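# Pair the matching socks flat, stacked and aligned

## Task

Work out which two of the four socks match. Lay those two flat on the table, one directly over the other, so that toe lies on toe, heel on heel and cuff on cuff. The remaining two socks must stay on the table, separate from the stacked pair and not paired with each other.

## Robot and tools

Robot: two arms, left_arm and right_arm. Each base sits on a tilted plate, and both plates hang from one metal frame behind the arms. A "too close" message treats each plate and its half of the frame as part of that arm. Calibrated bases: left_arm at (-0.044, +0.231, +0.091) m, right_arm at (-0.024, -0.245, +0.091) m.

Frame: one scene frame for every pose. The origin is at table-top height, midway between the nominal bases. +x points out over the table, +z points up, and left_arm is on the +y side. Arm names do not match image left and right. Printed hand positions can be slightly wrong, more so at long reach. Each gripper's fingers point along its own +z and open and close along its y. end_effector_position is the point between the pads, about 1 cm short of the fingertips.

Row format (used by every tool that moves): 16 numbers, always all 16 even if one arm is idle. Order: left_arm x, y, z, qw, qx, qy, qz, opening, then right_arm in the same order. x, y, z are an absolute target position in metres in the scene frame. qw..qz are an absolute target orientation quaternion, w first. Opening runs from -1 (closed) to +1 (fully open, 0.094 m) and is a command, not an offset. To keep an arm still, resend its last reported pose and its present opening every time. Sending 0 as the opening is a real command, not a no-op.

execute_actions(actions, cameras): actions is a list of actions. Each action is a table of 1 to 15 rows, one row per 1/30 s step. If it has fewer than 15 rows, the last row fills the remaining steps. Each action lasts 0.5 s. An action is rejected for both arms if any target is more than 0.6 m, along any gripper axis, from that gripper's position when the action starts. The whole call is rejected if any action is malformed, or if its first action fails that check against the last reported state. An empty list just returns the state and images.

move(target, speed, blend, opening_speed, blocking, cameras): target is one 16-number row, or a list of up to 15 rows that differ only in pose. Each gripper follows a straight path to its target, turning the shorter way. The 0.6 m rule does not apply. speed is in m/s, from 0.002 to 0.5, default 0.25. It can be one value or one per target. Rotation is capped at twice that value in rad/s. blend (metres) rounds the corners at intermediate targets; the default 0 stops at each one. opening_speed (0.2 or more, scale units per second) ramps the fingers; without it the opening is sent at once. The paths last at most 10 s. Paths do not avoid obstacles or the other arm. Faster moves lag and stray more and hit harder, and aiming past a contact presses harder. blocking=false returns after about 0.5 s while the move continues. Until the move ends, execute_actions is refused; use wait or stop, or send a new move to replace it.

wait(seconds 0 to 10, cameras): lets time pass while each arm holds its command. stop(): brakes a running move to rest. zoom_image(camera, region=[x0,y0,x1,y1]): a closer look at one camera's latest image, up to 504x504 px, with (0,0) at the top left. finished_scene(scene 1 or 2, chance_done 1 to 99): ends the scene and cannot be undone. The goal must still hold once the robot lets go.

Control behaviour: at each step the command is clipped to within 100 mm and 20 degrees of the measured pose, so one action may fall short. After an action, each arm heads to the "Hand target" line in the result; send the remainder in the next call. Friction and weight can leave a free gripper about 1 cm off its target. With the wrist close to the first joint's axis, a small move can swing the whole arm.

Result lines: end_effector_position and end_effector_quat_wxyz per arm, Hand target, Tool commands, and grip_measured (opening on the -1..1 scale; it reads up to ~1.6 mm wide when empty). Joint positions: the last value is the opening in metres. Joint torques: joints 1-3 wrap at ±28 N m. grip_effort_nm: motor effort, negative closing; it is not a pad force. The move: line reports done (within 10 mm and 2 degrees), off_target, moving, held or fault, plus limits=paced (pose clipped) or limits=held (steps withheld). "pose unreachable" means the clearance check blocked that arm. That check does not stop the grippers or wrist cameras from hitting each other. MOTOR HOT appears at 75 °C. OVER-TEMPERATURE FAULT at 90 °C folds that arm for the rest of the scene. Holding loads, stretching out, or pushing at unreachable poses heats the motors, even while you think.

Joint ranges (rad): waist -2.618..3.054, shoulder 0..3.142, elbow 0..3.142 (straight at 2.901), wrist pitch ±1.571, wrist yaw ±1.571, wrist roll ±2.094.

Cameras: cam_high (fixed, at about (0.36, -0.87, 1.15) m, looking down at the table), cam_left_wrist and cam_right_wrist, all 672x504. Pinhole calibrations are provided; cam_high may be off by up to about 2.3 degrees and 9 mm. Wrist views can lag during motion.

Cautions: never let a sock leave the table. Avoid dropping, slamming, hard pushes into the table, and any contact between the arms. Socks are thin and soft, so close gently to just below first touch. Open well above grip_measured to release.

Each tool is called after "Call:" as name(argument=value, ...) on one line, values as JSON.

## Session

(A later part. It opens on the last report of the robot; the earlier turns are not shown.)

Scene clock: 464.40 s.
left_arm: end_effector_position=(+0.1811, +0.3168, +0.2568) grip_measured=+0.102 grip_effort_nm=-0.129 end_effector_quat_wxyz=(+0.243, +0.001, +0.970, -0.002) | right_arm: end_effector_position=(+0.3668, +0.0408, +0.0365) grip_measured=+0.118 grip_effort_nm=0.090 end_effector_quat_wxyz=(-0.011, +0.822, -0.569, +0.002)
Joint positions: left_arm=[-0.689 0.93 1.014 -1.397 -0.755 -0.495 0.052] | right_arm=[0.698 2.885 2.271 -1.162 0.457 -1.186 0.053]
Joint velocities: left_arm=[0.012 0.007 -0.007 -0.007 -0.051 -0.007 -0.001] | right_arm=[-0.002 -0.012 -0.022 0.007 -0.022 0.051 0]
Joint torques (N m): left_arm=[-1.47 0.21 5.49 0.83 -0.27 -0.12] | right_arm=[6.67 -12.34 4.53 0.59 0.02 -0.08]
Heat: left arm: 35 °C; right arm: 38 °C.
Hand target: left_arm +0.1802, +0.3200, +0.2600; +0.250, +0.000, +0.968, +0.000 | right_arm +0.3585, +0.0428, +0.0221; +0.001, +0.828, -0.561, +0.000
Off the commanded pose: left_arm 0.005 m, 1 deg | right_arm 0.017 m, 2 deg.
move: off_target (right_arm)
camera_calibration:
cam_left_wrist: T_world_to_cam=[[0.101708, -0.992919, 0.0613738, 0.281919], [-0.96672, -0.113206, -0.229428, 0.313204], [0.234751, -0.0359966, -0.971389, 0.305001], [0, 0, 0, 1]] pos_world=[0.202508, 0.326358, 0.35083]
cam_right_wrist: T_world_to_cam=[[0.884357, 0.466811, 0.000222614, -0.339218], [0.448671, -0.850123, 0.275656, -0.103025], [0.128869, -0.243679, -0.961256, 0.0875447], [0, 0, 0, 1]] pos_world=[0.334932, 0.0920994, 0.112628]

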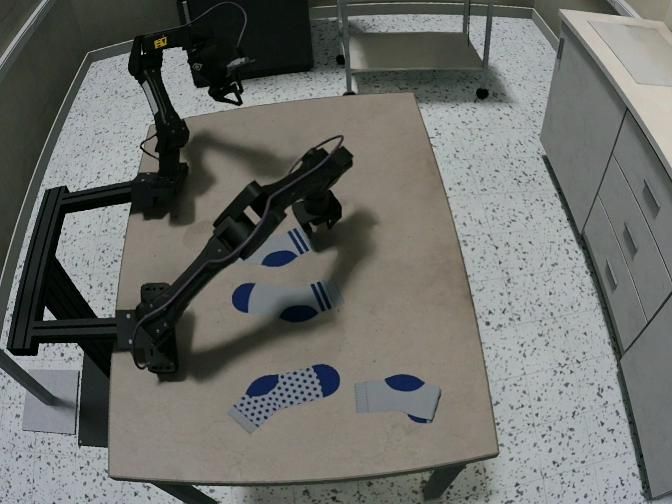

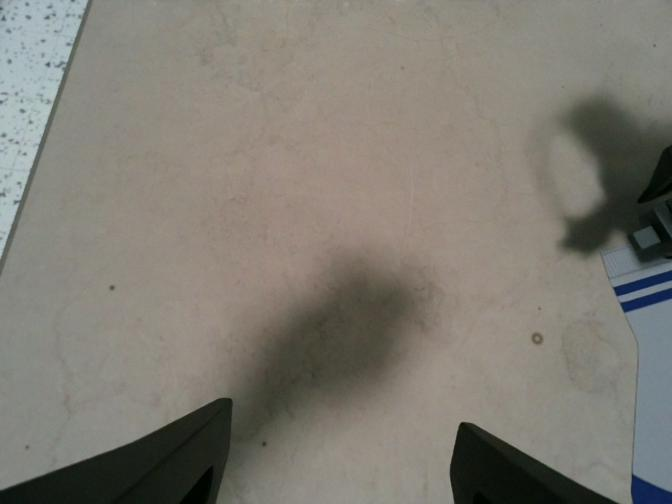

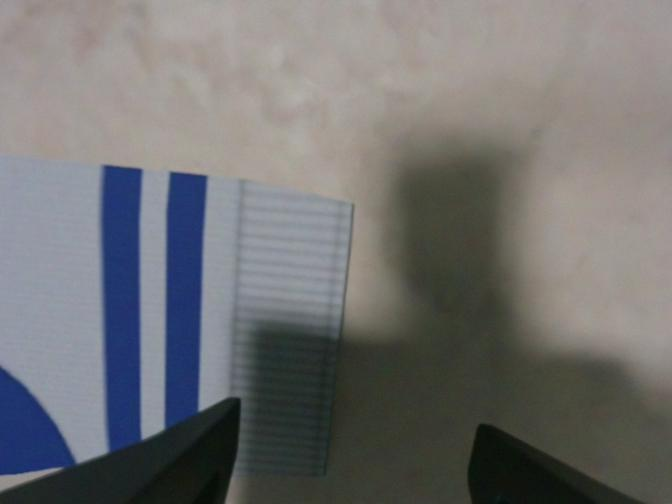

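Call:
move(target=[0.18,0.32,0.26,0.25,0,0.968,0,0.1,0.352,0.041,0.003,0,-0.828,0.561,0,0.12], speed=0.04)

Scene clock: 468.67 s.
left_arm: end_effector_position=(+0.1811, +0.3168, +0.2568) grip_measured=+0.102 grip_effort_nm=-0.125 end_effector_quat_wxyz=(+0.243, +0.001, +0.970, -0.002) | right_arm: end_effector_position=(+0.3574, +0.0409, +0.0193) grip_measured=+0.118 grip_effort_nm=0.085 end_effector_quat_wxyz=(-0.005, +0.827, -0.563, +0.002)
Joint positions: left_arm=[-0.689 0.93 1.014 -1.397 -0.755 -0.495 0.052] | right_arm=[0.696 2.883 2.192 -1.097 0.46 -1.199 0.053]
Joint velocities: left_arm=[-0.002 0.017 -0.002 0.022 -0.007 -0.007 -0.001] | right_arm=[-0.022 -0.027 -0.007 0.007 -0.066 -0.066 0]
Joint torques (N m): left_arm=[-1.33 0.5 5.56 0.84 -0.25 -0.08] | right_arm=[5.86 -13.15 2.96 0.9 0.01 -0.08]
Heat: left arm: 35 °C; right arm: 38 °C.
Hand target: left_arm +0.1802, +0.3200, +0.2600; +0.250, +0.000, +0.968, +0.000 | right_arm +0.3519, +0.0409, +0.0031; +0.001, +0.828, -0.561, +0.000
Off the commanded pose: left_arm 0.005 m, 1 deg | right_arm 0.017 m, 1 deg.
move: off_target (right_arm)
camera_calibration:
cam_left_wrist: T_world_to_cam=[[0.101708, -0.992919, 0.0613738, 0.281919], [-0.96672, -0.113206, -0.229428, 0.313204], [0.234751, -0.0359966, -0.971389, 0.305001], [0, 0, 0, 1]] pos_world=[0.202508, 0.326358, 0.35083]
cam_right_wrist: T_world_to_cam=[[0.876749, 0.480828, -0.010722, -0.328593], [0.464061, -0.8399, 0.281452, -0.0999479], [0.126324, -0.251738, -0.959515, 0.0733893], [0, 0, 0, 1]] pos_world=[0.325205, 0.0925254, 0.0950255]

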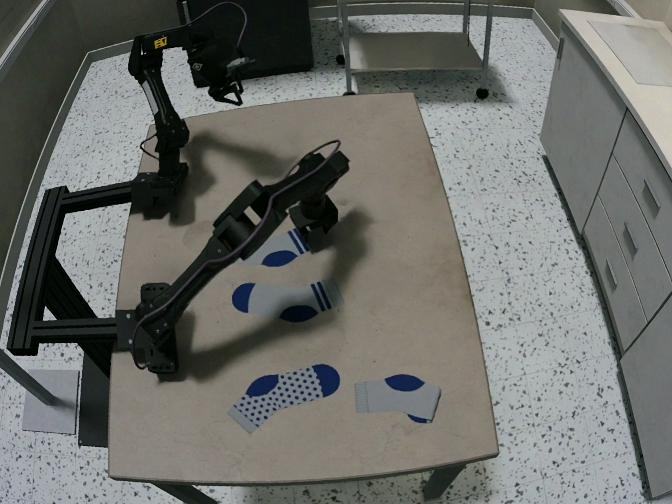

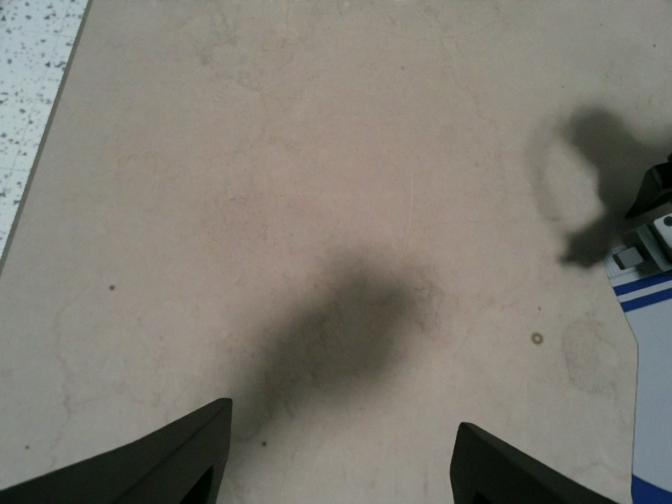

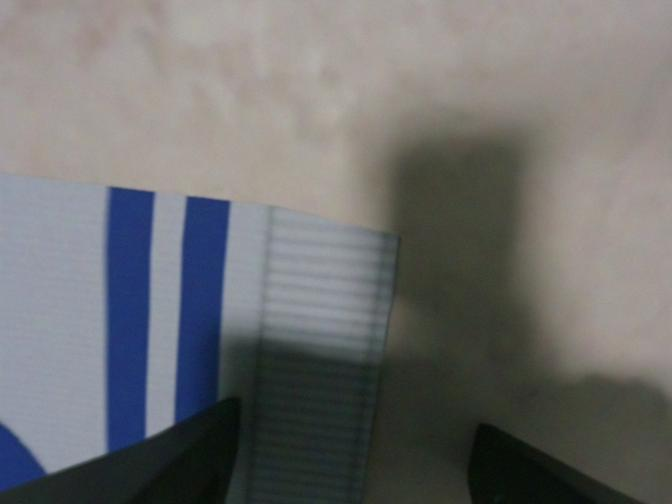

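Call:
move(target=[[0.18,0.32,0.26,0.25,0,0.968,0,0.1,0.353,0.041,0.018,0,-0.828,0.561,0,0.12],[0.18,0.32,0.26,0.25,0,0.968,0,0.1,0.359,0.0435,0.018,0,-0.828,0.561,0,0.12],[0.18,0.32,0.26,0.25,0,0.968,0,0.1,0.358,0.0435,0.003,0,-0.828,0.561,0,0.12]], speed=0.04, cameras=["cam_right_wrist"])

Scene clock: 473.93 s.
left_arm: end_effector_position=(+0.1811, +0.3168, +0.2568) grip_measured=+0.102 grip_effort_nm=-0.125 end_effector_quat_wxyz=(+0.243, +0.001, +0.970, -0.002) | right_arm: end_effector_position=(+0.3622, +0.0409, +0.0209) grip_measured=+0.118 grip_effort_nm=0.076 end_effector_quat_wxyz=(-0.008, +0.825, -0.565, +0.002)
Joint positions: left_arm=[-0.689 0.93 1.014 -1.397 -0.755 -0.495 0.052] | right_arm=[0.691 2.888 2.214 -1.104 0.46 -1.203 0.053]
Joint velocities: left_arm=[0.002 0.002 0.002 0.007 0.051 -0.022 0] | right_arm=[0.007 0.002 -0.007 -0.037 -0.037 -0.066 0.001]
Joint torques (N m): left_arm=[-1.22 0.32 5.53 0.81 -0.26 -0.08] | right_arm=[5.97 -11.36 5.44 0.67 -0.01 -0.13]
Heat: left arm: 35 °C; right arm: 38 °C.
Hand target: left_arm +0.1802, +0.3200, +0.2600; +0.250, +0.000, +0.968, +0.000 | right_arm +0.3577, +0.0431, +0.0034; +0.000, +0.828, -0.561, +0.000
Off the commanded pose: left_arm 0.005 m, 1 deg | right_arm 0.019 m, 1 deg.
move: off_target (right_arm)
camera_calibration:
cam_right_wrist: T_world_to_cam=[[0.879033, 0.476744, -0.00411846, -0.333583], [0.458854, -0.843638, 0.278797, -0.100584], [0.12944, -0.246961, -0.960341, 0.0730183], [0, 0, 0, 1]] pos_world=[0.329932, 0.0922094, 0.0967912]
Images, in order (width x height): cam_right_wrist 672x504.

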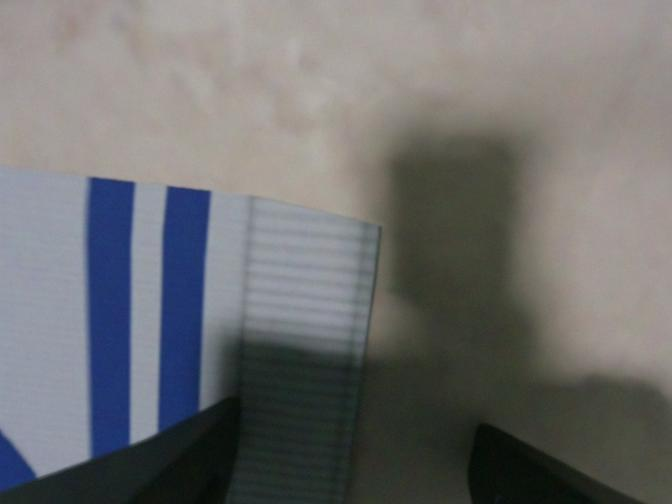

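Call:
move(target=[0.18,0.32,0.26,0.25,0,0.968,0,0.1,0.358,0.0435,0.001,0,-0.828,0.561,0,-1], speed=0.03, opening_speed=0.6, cameras=["cam_right_wrist"])

Scene clock: 478.50 s.
left_arm: end_effector_position=(+0.1811, +0.3168, +0.2568) grip_measured=+0.102 grip_effort_nm=-0.125 end_effector_quat_wxyz=(+0.243, +0.001, +0.970, -0.002) | right_arm: end_effector_position=(+0.3631, +0.0415, +0.0209) grip_measured=-0.981 grip_effort_nm=-0.974 end_effector_quat_wxyz=(-0.010, +0.826, -0.564, +0.003)
Joint positions: left_arm=[-0.689 0.93 1.014 -1.397 -0.755 -0.495 0.052] | right_arm=[0.691 2.888 2.214 -1.099 0.461 -1.206 0.001]
Joint velocities: left_arm=[0.002 0.012 -0.007 -0.007 0.007 0.007 0.001] | right_arm=[0.017 -0.017 -0.012 -0.022 0.051 -0.051 -0.001]
Joint torques (N m): left_arm=[-1.37 0.29 5.56 0.82 -0.27 -0.09] | right_arm=[5.85 -11.3 5.22 0.7 0.02 -0.08]
Heat: left arm: 35 °C; right arm: 38 °C.
Hand target: left_arm +0.1802, +0.3200, +0.2600; +0.250, +0.000, +0.968, +0.000 | right_arm +0.3576, +0.0430, +0.0014; +0.000, +0.828, -0.561, +0.000
Off the commanded pose: left_arm 0.005 m, 1 deg | right_arm 0.021 m, 1 deg.
move: off_target (right_arm)
camera_calibration:
cam_right_wrist: T_world_to_cam=[[0.878374, 0.477974, -0.0000393072, -0.334519], [0.459109, -0.843682, 0.278245, -0.100492], [0.132961, -0.244422, -0.96051, 0.0717124], [0, 0, 0, 1]] pos_world=[0.330434, 0.0926357, 0.0968289]
Images, in order (width x height): cam_right_wrist 672x504.

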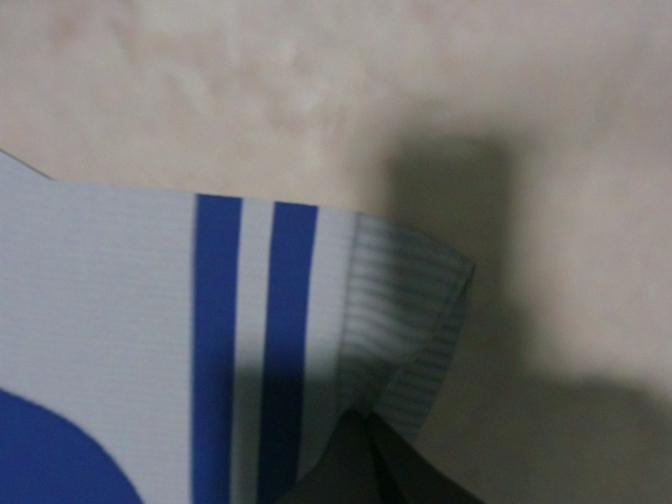

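Call:
move(target=[[0.18,0.32,0.26,0.25,0,0.968,0,0.1,0.31,0.05,0.14,0,-0.828,0.561,0,-1],[0.18,0.32,0.26,0.25,0,0.968,0,0.1,0.22,0.02,0.29,0,-0.828,0.561,0,-1],[0.18,0.32,0.26,0.25,0,0.968,0,0.1,0.15,-0.14,0.29,0,-0.8,0.6,0,-1]], speed=0.15, blend=0.02)

Scene clock: 485.67 s.
left_arm: end_effector_position=(+0.1811, +0.3168, +0.2568) grip_measured=+0.102 grip_effort_nm=-0.129 end_effector_quat_wxyz=(+0.243, +0.001, +0.970, -0.002) | right_arm: end_effector_position=(+0.1559, -0.1383, +0.2921) grip_measured=-0.982 grip_effort_nm=-0.989 end_effector_quat_wxyz=(-0.076, +0.795, -0.602, -0.013)
Joint positions: left_arm=[-0.689 0.93 1.014 -1.397 -0.755 -0.495 0.052] | right_arm=[1.125 1.672 1.428 -1.563 0.335 -0.705 0.001]
Joint velocities: left_arm=[-0.002 0.002 0.002 0.037 0.007 0.007 -0.001] | right_arm=[-0.002 0.002 -0.002 -0.125 -0.022 -0.007 0.001]
Joint torques (N m): left_arm=[-1.4 0.25 5.45 0.83 -0.2 -0.1] | right_arm=[3.51 -3.78 4.37 0.66 -0.11 0.11]
Heat: left arm: 35 °C; right arm: 38 °C.
Hand target: left_arm +0.1802, +0.3200, +0.2600; +0.250, +0.000, +0.968, +0.000 | right_arm +0.1488, -0.1395, +0.2896; -0.069, +0.798, -0.598, -0.016
Off the commanded pose: left_arm 0.005 m, 1 deg | right_arm 0.006 m, 9 deg.
joint sent to its limit (right arm) — joint 4 (wrist pitch), lower limit. The joint targets are off in orientation, not in position.
move: off_target (right_arm)
camera_calibration:
cam_left_wrist: T_world_to_cam=[[0.101708, -0.992919, 0.0613738, 0.281919], [-0.96672, -0.113206, -0.229428, 0.313204], [0.234751, -0.0359966, -0.971389, 0.305001], [0, 0, 0, 1]] pos_world=[0.202508, 0.326358, 0.35083]
cam_right_wrist: T_world_to_cam=[[0.917514, 0.385648, 0.0971767, -0.113855], [0.364087, -0.912819, 0.184939, -0.200049], [0.160026, -0.134303, -0.977934, 0.331933], [0, 0, 0, 1]] pos_world=[0.124181, -0.0941211, 0.372669]

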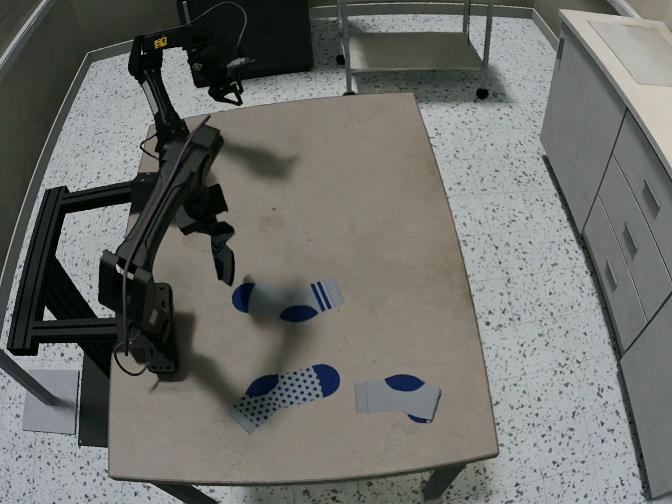

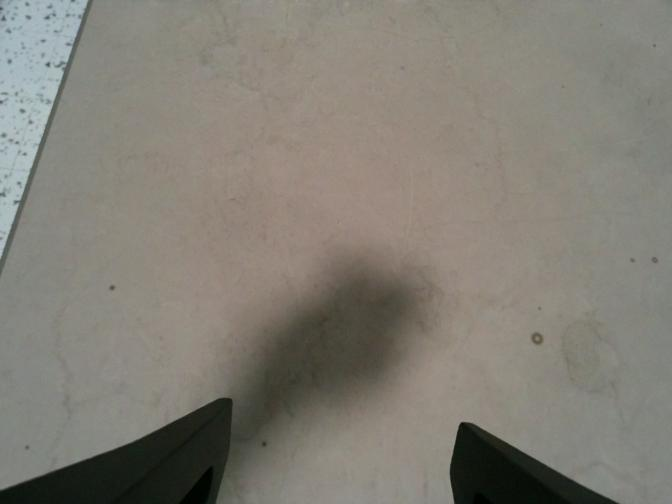

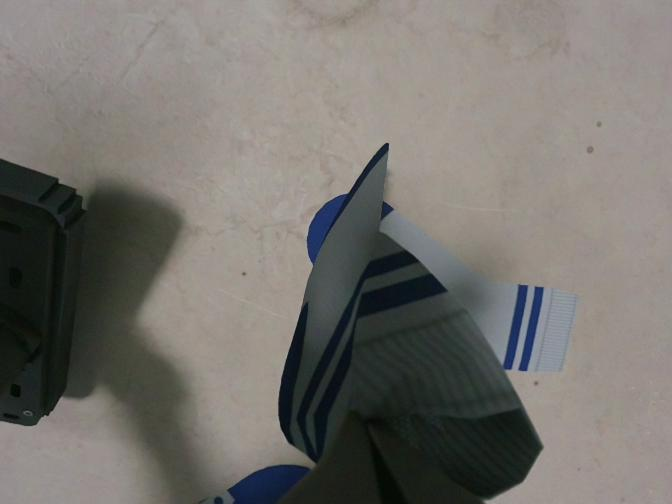

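Call:
move(target=[[0.18,0.32,0.26,0.25,0,0.968,0,0.1,0.15,-0.14,0.25,0,-0.8,0.6,0,-1],[0.18,0.32,0.26,0.25,0,0.968,0,0.1,0.24,-0.14,0.20,0,-0.8,0.6,0,-1],[0.18,0.32,0.26,0.25,0,0.968,0,0.1,0.34,-0.135,0.11,0,-0.8,0.6,0,-1],[0.18,0.32,0.26,0.25,0,0.968,0,0.1,0.388,-0.131,0.022,0,-0.8,0.6,0,-1]], speed=0.1, blend=0.015)

Call:
move(target=[0.18,0.32,0.26,0.25,0,0.968,0,0.1,0.388,-0.131,0.022,0,-0.8,0.6,0,-0.4], opening_speed=0.6)

Call:
move(target=[0.18,0.32,0.26,0.25,0,0.968,0,0.1,0.388,-0.131,0.1,0,-0.8,0.6,0,-0.4], speed=0.1)

Call:
move(target=[0.18,0.32,0.26,0.25,0,0.968,0,0.1,0.25,-0.06,0.27,0.1,0,0.995,0,-0.4])

Scene clock: 496.73 s.
left_arm: end_effector_position=(+0.1811, +0.3168, +0.2568) grip_measured=+0.102 grip_effort_nm=-0.115 end_effector_quat_wxyz=(+0.243, +0.001, +0.970, -0.002) | right_arm: end_effector_position=(+0.3843, -0.1378, +0.0251) grip_measured=-0.982 grip_effort_nm=-0.989 end_effector_quat_wxyz=(+0.011, +0.799, -0.602, +0.003)
Joint positions: left_arm=[-0.689 0.93 1.014 -1.397 -0.755 -0.495 0.052] | right_arm=[0.388 2.41 1.645 -0.893 0.52 -1.433 0.001]
Joint velocities: left_arm=[-0.017 0.007 -0.002 -0.037 -0.007 -0.022 -0.001] | right_arm=[-0.022 0.007 -0.007 0.037 -0.007 -0.007 0]
Joint torques (N m): left_arm=[-1.43 0.25 5.49 0.79 -0.25 -0.07] | right_arm=[6.16 -9.94 6.69 0.49 0.03 -0.09]
Heat: left arm: 35 °C; right arm: 36 °C.
Hand target: left_arm +0.1802, +0.3200, +0.2600; +0.250, +0.000, +0.968, +0.000 | right_arm +0.3902, -0.1330, +0.0214; +0.007, +0.800, -0.600, +0.006
Off the commanded pose: left_arm 0.005 m, 1 deg | right_arm 0.008 m, 1 deg.
move: done
camera_calibration:
cam_left_wrist: T_world_to_cam=[[0.102042, -0.992874, 0.061552, 0.281798], [-0.966682, -0.113572, -0.229406, 0.313308], [0.234762, -0.0360921, -0.971383, 0.305028], [0, 0, 0, 1]] pos_world=[0.202505, 0.326382, 0.350828]
cam_right_wrist: T_world_to_cam=[[0.918162, 0.394388, -0.0379031, -0.293312], [0.387201, -0.872903, 0.296843, -0.239607], [0.0839856, -0.287226, -0.954174, 0.0418238], [0, 0, 0, 1]] pos_world=[0.358571, -0.0814621, 0.0999155]

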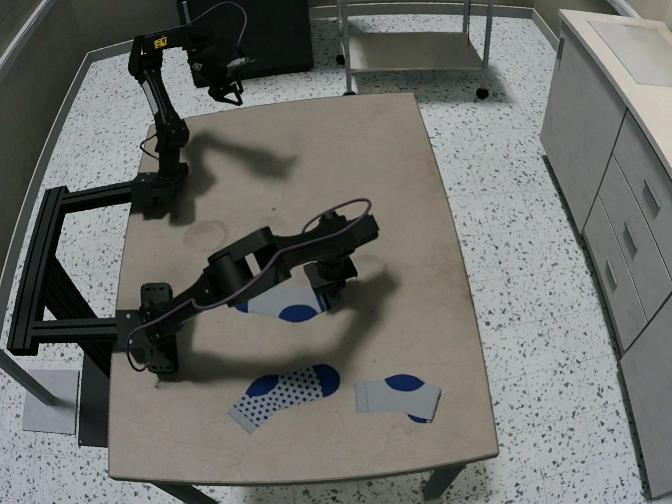

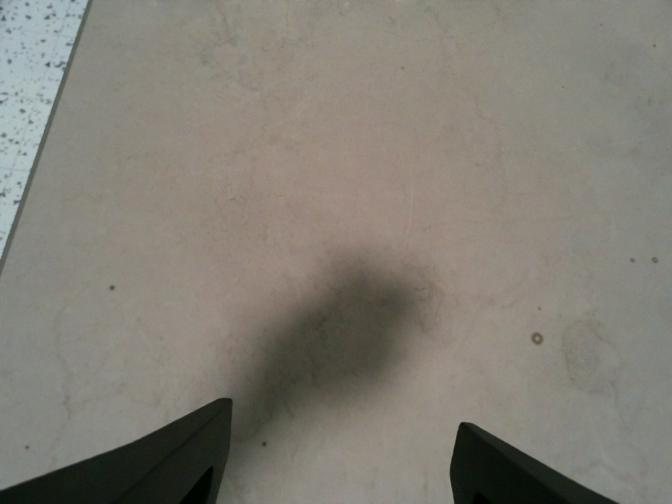

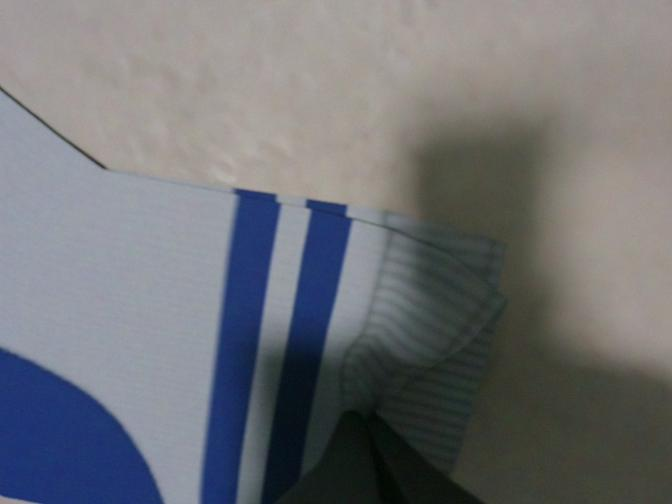

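Scene clock: 497.93 s.
left_arm: end_effector_position=(+0.1811, +0.3168, +0.2568) grip_measured=+0.102 grip_effort_nm=-0.125 end_effector_quat_wxyz=(+0.243, +0.001, +0.970, -0.002) | right_arm: end_effector_position=(+0.3867, -0.1361, +0.0250) grip_measured=-0.402 grip_effort_nm=0.090 end_effector_quat_wxyz=(+0.006, +0.798, -0.603, +0.004)
Joint positions: left_arm=[-0.689 0.93 1.014 -1.397 -0.755 -0.495 0.052] | right_arm=[0.388 2.41 1.645 -0.88 0.516 -1.437 0.028]
Joint velocities: left_arm=[0.012 0.012 -0.007 0.066 -0.037 0.051 0] | right_arm=[-0.002 -0.007 0.002 0.007 0.022 -0.051 -0.001]
Joint torques (N m): left_arm=[-1.5 0.46 5.5 0.84 -0.27 -0.04] | right_arm=[6.17 -10.88 5.38 0.5 -0.12 -0.08]
Heat: left arm: 35 °C; right arm: 36 °C.
Hand target: left_arm +0.1802, +0.3200, +0.2600; +0.250, +0.000, +0.968, +0.000 | right_arm +0.3880, -0.1311, +0.0221; +0.000, +0.800, -0.600, +0.000
Off the commanded pose: left_arm 0.005 m, 1 deg | right_arm 0.006 m, 1 deg.
move: done
camera_calibration:
cam_left_wrist: T_world_to_cam=[[0.102042, -0.992874, 0.061552, 0.281798], [-0.966682, -0.113572, -0.229406, 0.313308], [0.234762, -0.0360921, -0.971383, 0.305028], [0, 0, 0, 1]] pos_world=[0.202505, 0.326382, 0.350828]
cam_right_wrist: T_world_to_cam=[[0.919283, 0.392695, -0.0266464, -0.297172], [0.382707, -0.87598, 0.293587, -0.237616], [0.0919484, -0.280087, -0.955561, 0.0400037], [0, 0, 0, 1]] pos_world=[0.360444, -0.0802441, 0.100068]

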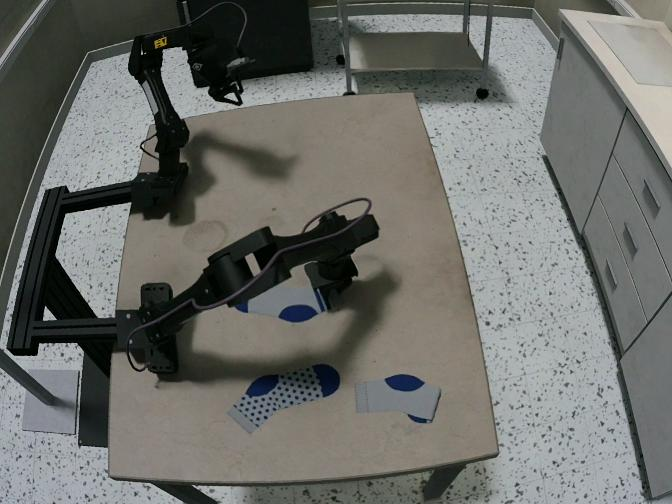

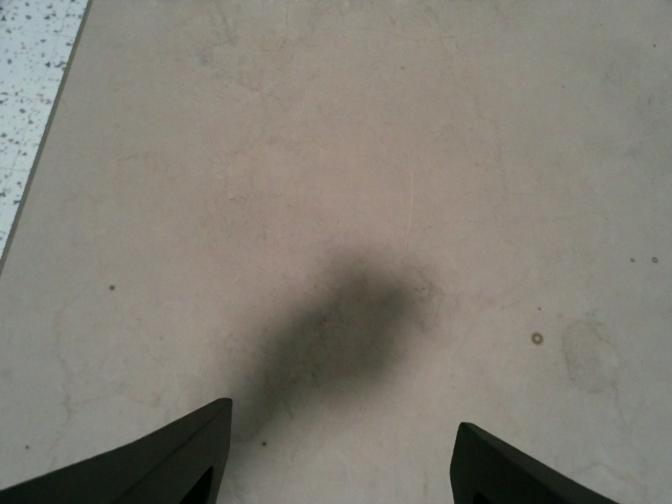

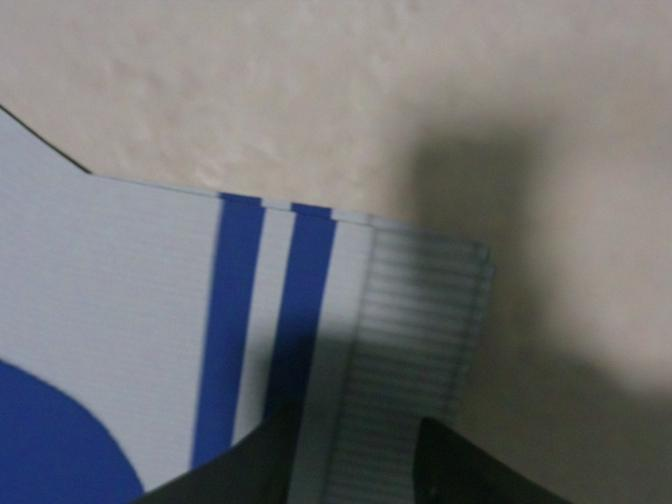

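Scene clock: 499.47 s.
left_arm: end_effector_position=(+0.1811, +0.3168, +0.2568) grip_measured=+0.102 grip_effort_nm=-0.125 end_effector_quat_wxyz=(+0.243, +0.001, +0.970, -0.002) | right_arm: end_effector_position=(+0.3835, -0.1344, +0.0829) grip_measured=-0.402 grip_effort_nm=0.090 end_effector_quat_wxyz=(+0.015, +0.801, -0.598, -0.002)
Joint positions: left_arm=[-0.689 0.93 1.014 -1.397 -0.755 -0.495 0.052] | right_arm=[0.457 2.365 1.774 -1.118 0.507 -1.357 0.028]
Joint velocities: left_arm=[-0.002 0.002 -0.007 0.007 0.022 0.095 0] | right_arm=[-0.022 0.002 0.017 0.007 -0.022 0.051 0]
Joint torques (N m): left_arm=[-1.28 0.35 5.42 0.84 -0.2 -0.09] | right_arm=[7.57 -13.79 6.93 0.09 -0.12 0.11]
Heat: left arm: 35 °C; right arm: 37 °C.
Hand target: left_arm +0.1802, +0.3200, +0.2600; +0.250, +0.000, +0.968, +0.000 | right_arm +0.3869, -0.1309, +0.1000; -0.001, +0.800, -0.600, -0.001
Off the commanded pose: left_arm 0.005 m, 1 deg | right_arm 0.018 m, 2 deg.
move: off_target (right_arm)
camera_calibration:
cam_left_wrist: T_world_to_cam=[[0.102042, -0.992874, 0.061552, 0.281798], [-0.966682, -0.113572, -0.229406, 0.313308], [0.234762, -0.0360921, -0.971383, 0.305028], [0, 0, 0, 1]] pos_world=[0.202505, 0.326382, 0.350828]
cam_right_wrist: T_world_to_cam=[[0.914126, 0.402511, -0.0485751, -0.28818], [0.398399, -0.869583, 0.291725, -0.256836], [0.0751825, -0.286026, -0.955268, 0.101638], [0, 0, 0, 1]] pos_world=[0.358114, -0.0782734, 0.158019]

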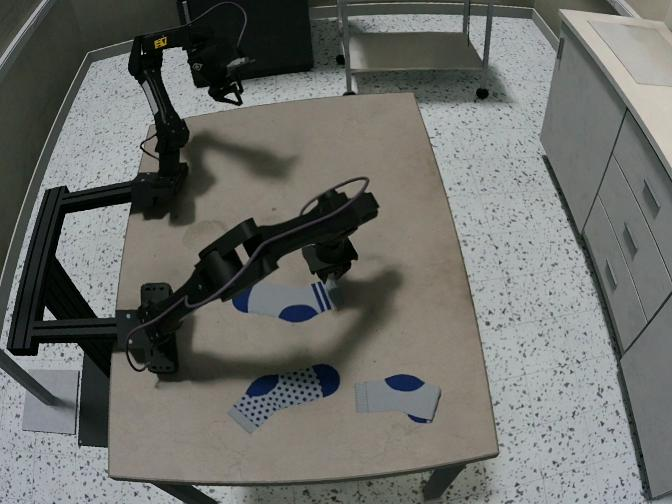

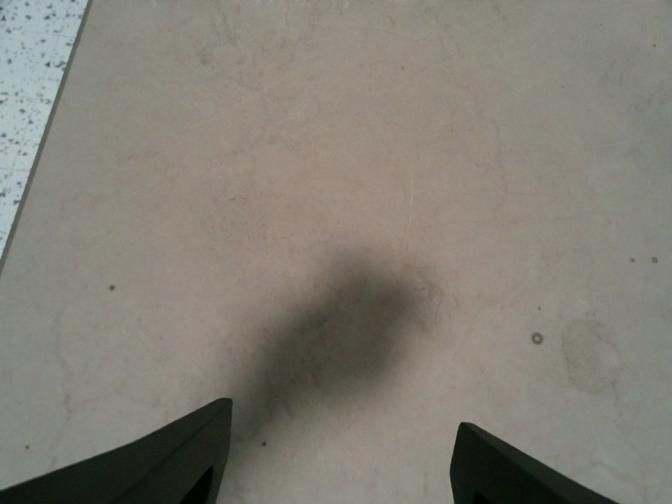

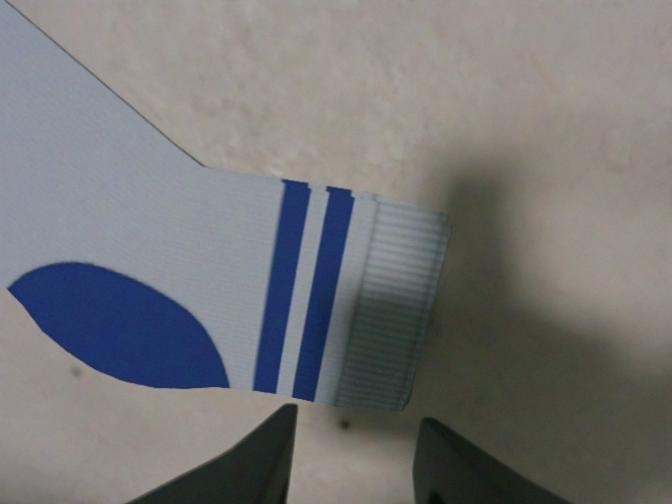

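Scene clock: 504.07 s.
left_arm: end_effector_position=(+0.1811, +0.3168, +0.2568) grip_measured=+0.102 grip_effort_nm=-0.125 end_effector_quat_wxyz=(+0.243, +0.001, +0.970, -0.002) | right_arm: end_effector_position=(+0.2476, -0.0608, +0.2663) grip_measured=-0.402 grip_effort_nm=0.085 end_effector_quat_wxyz=(+0.094, +0.003, +0.996, +0.013)
Joint positions: left_arm=[-0.689 0.93 1.014 -1.397 -0.755 -0.495 0.052] | right_arm=[1.028 2.094 1.745 -1.467 0.513 1.052 0.028]
Joint velocities: left_arm=[-0.012 -0.002 0.002 0.022 -0.007 0.007 0.001] | right_arm=[-0.007 0.002 0.017 0.007 -0.051 0.051 0]
Joint torques (N m): left_arm=[-1.43 0.4 5.53 0.8 -0.2 -0.06] | right_arm=[4.96 -6.69 7.94 0.4 0.22 0.09]
Heat: left arm: 35 °C; right arm: 37 °C.
Hand target: left_arm +0.1802, +0.3200, +0.2600; +0.250, +0.000, +0.968, +0.000 | right_arm +0.2481, -0.0583, +0.2710; +0.100, +0.001, +0.995, +0.009
Off the commanded pose: left_arm 0.005 m, 1 deg | right_arm 0.004 m, 2 deg.
move: done
camera_calibration:
cam_left_wrist: T_world_to_cam=[[0.102042, -0.992874, 0.061552, 0.281798], [-0.966682, -0.113572, -0.229406, 0.313308], [0.234762, -0.0360921, -0.971383, 0.305028], [0, 0, 0, 1]] pos_world=[0.202505, 0.326382, 0.350828]
cam_right_wrist: T_world_to_cam=[[0.124738, -0.991939, -0.022304, -0.0810202], [-0.987278, -0.126324, 0.0965614, 0.248059], [-0.0986005, 0.00997529, -0.995077, 0.379751], [0, 0, 0, 1]] pos_world=[0.292454, -0.0528195, 0.352121]

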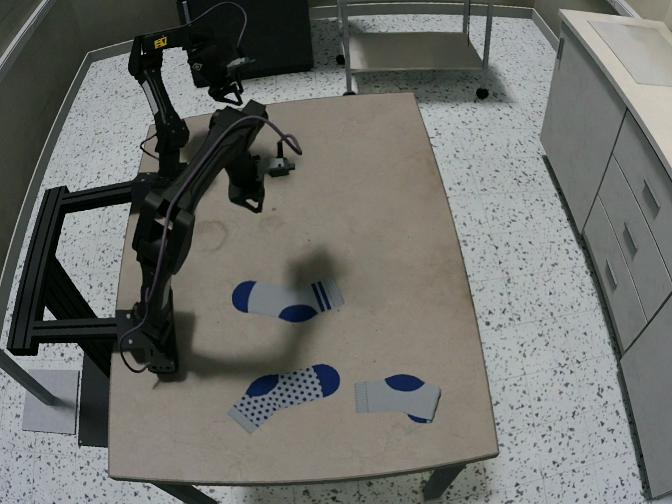

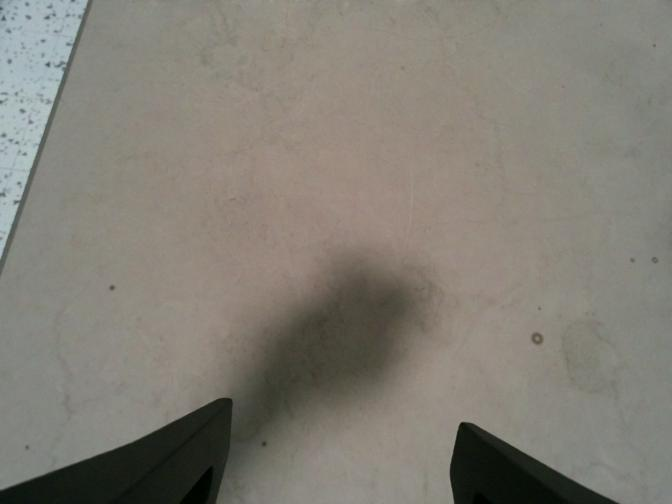

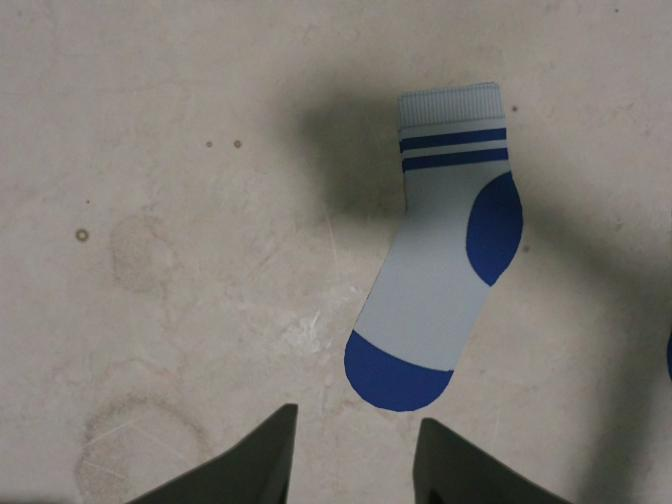

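Nearly perfect; checking details.

Call:
zoom_image(camera="cam_right_wrist", region=[320, 60, 570, 250])

Call:
zoom_image(camera="cam_right_wrist", region=[320, 240, 570, 430])

Scaled by 2.016.

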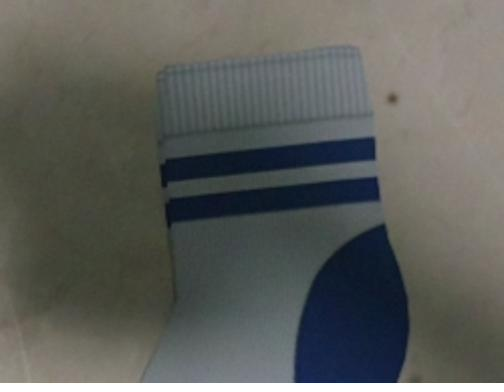

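Scaled by 2.016.

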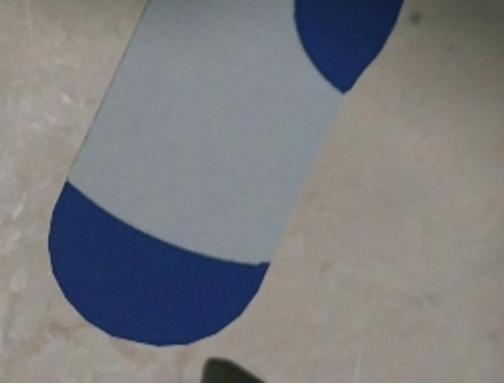

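Call:
finished_scene(scene=1, chance_done=90)

The scene is finished: the task was done.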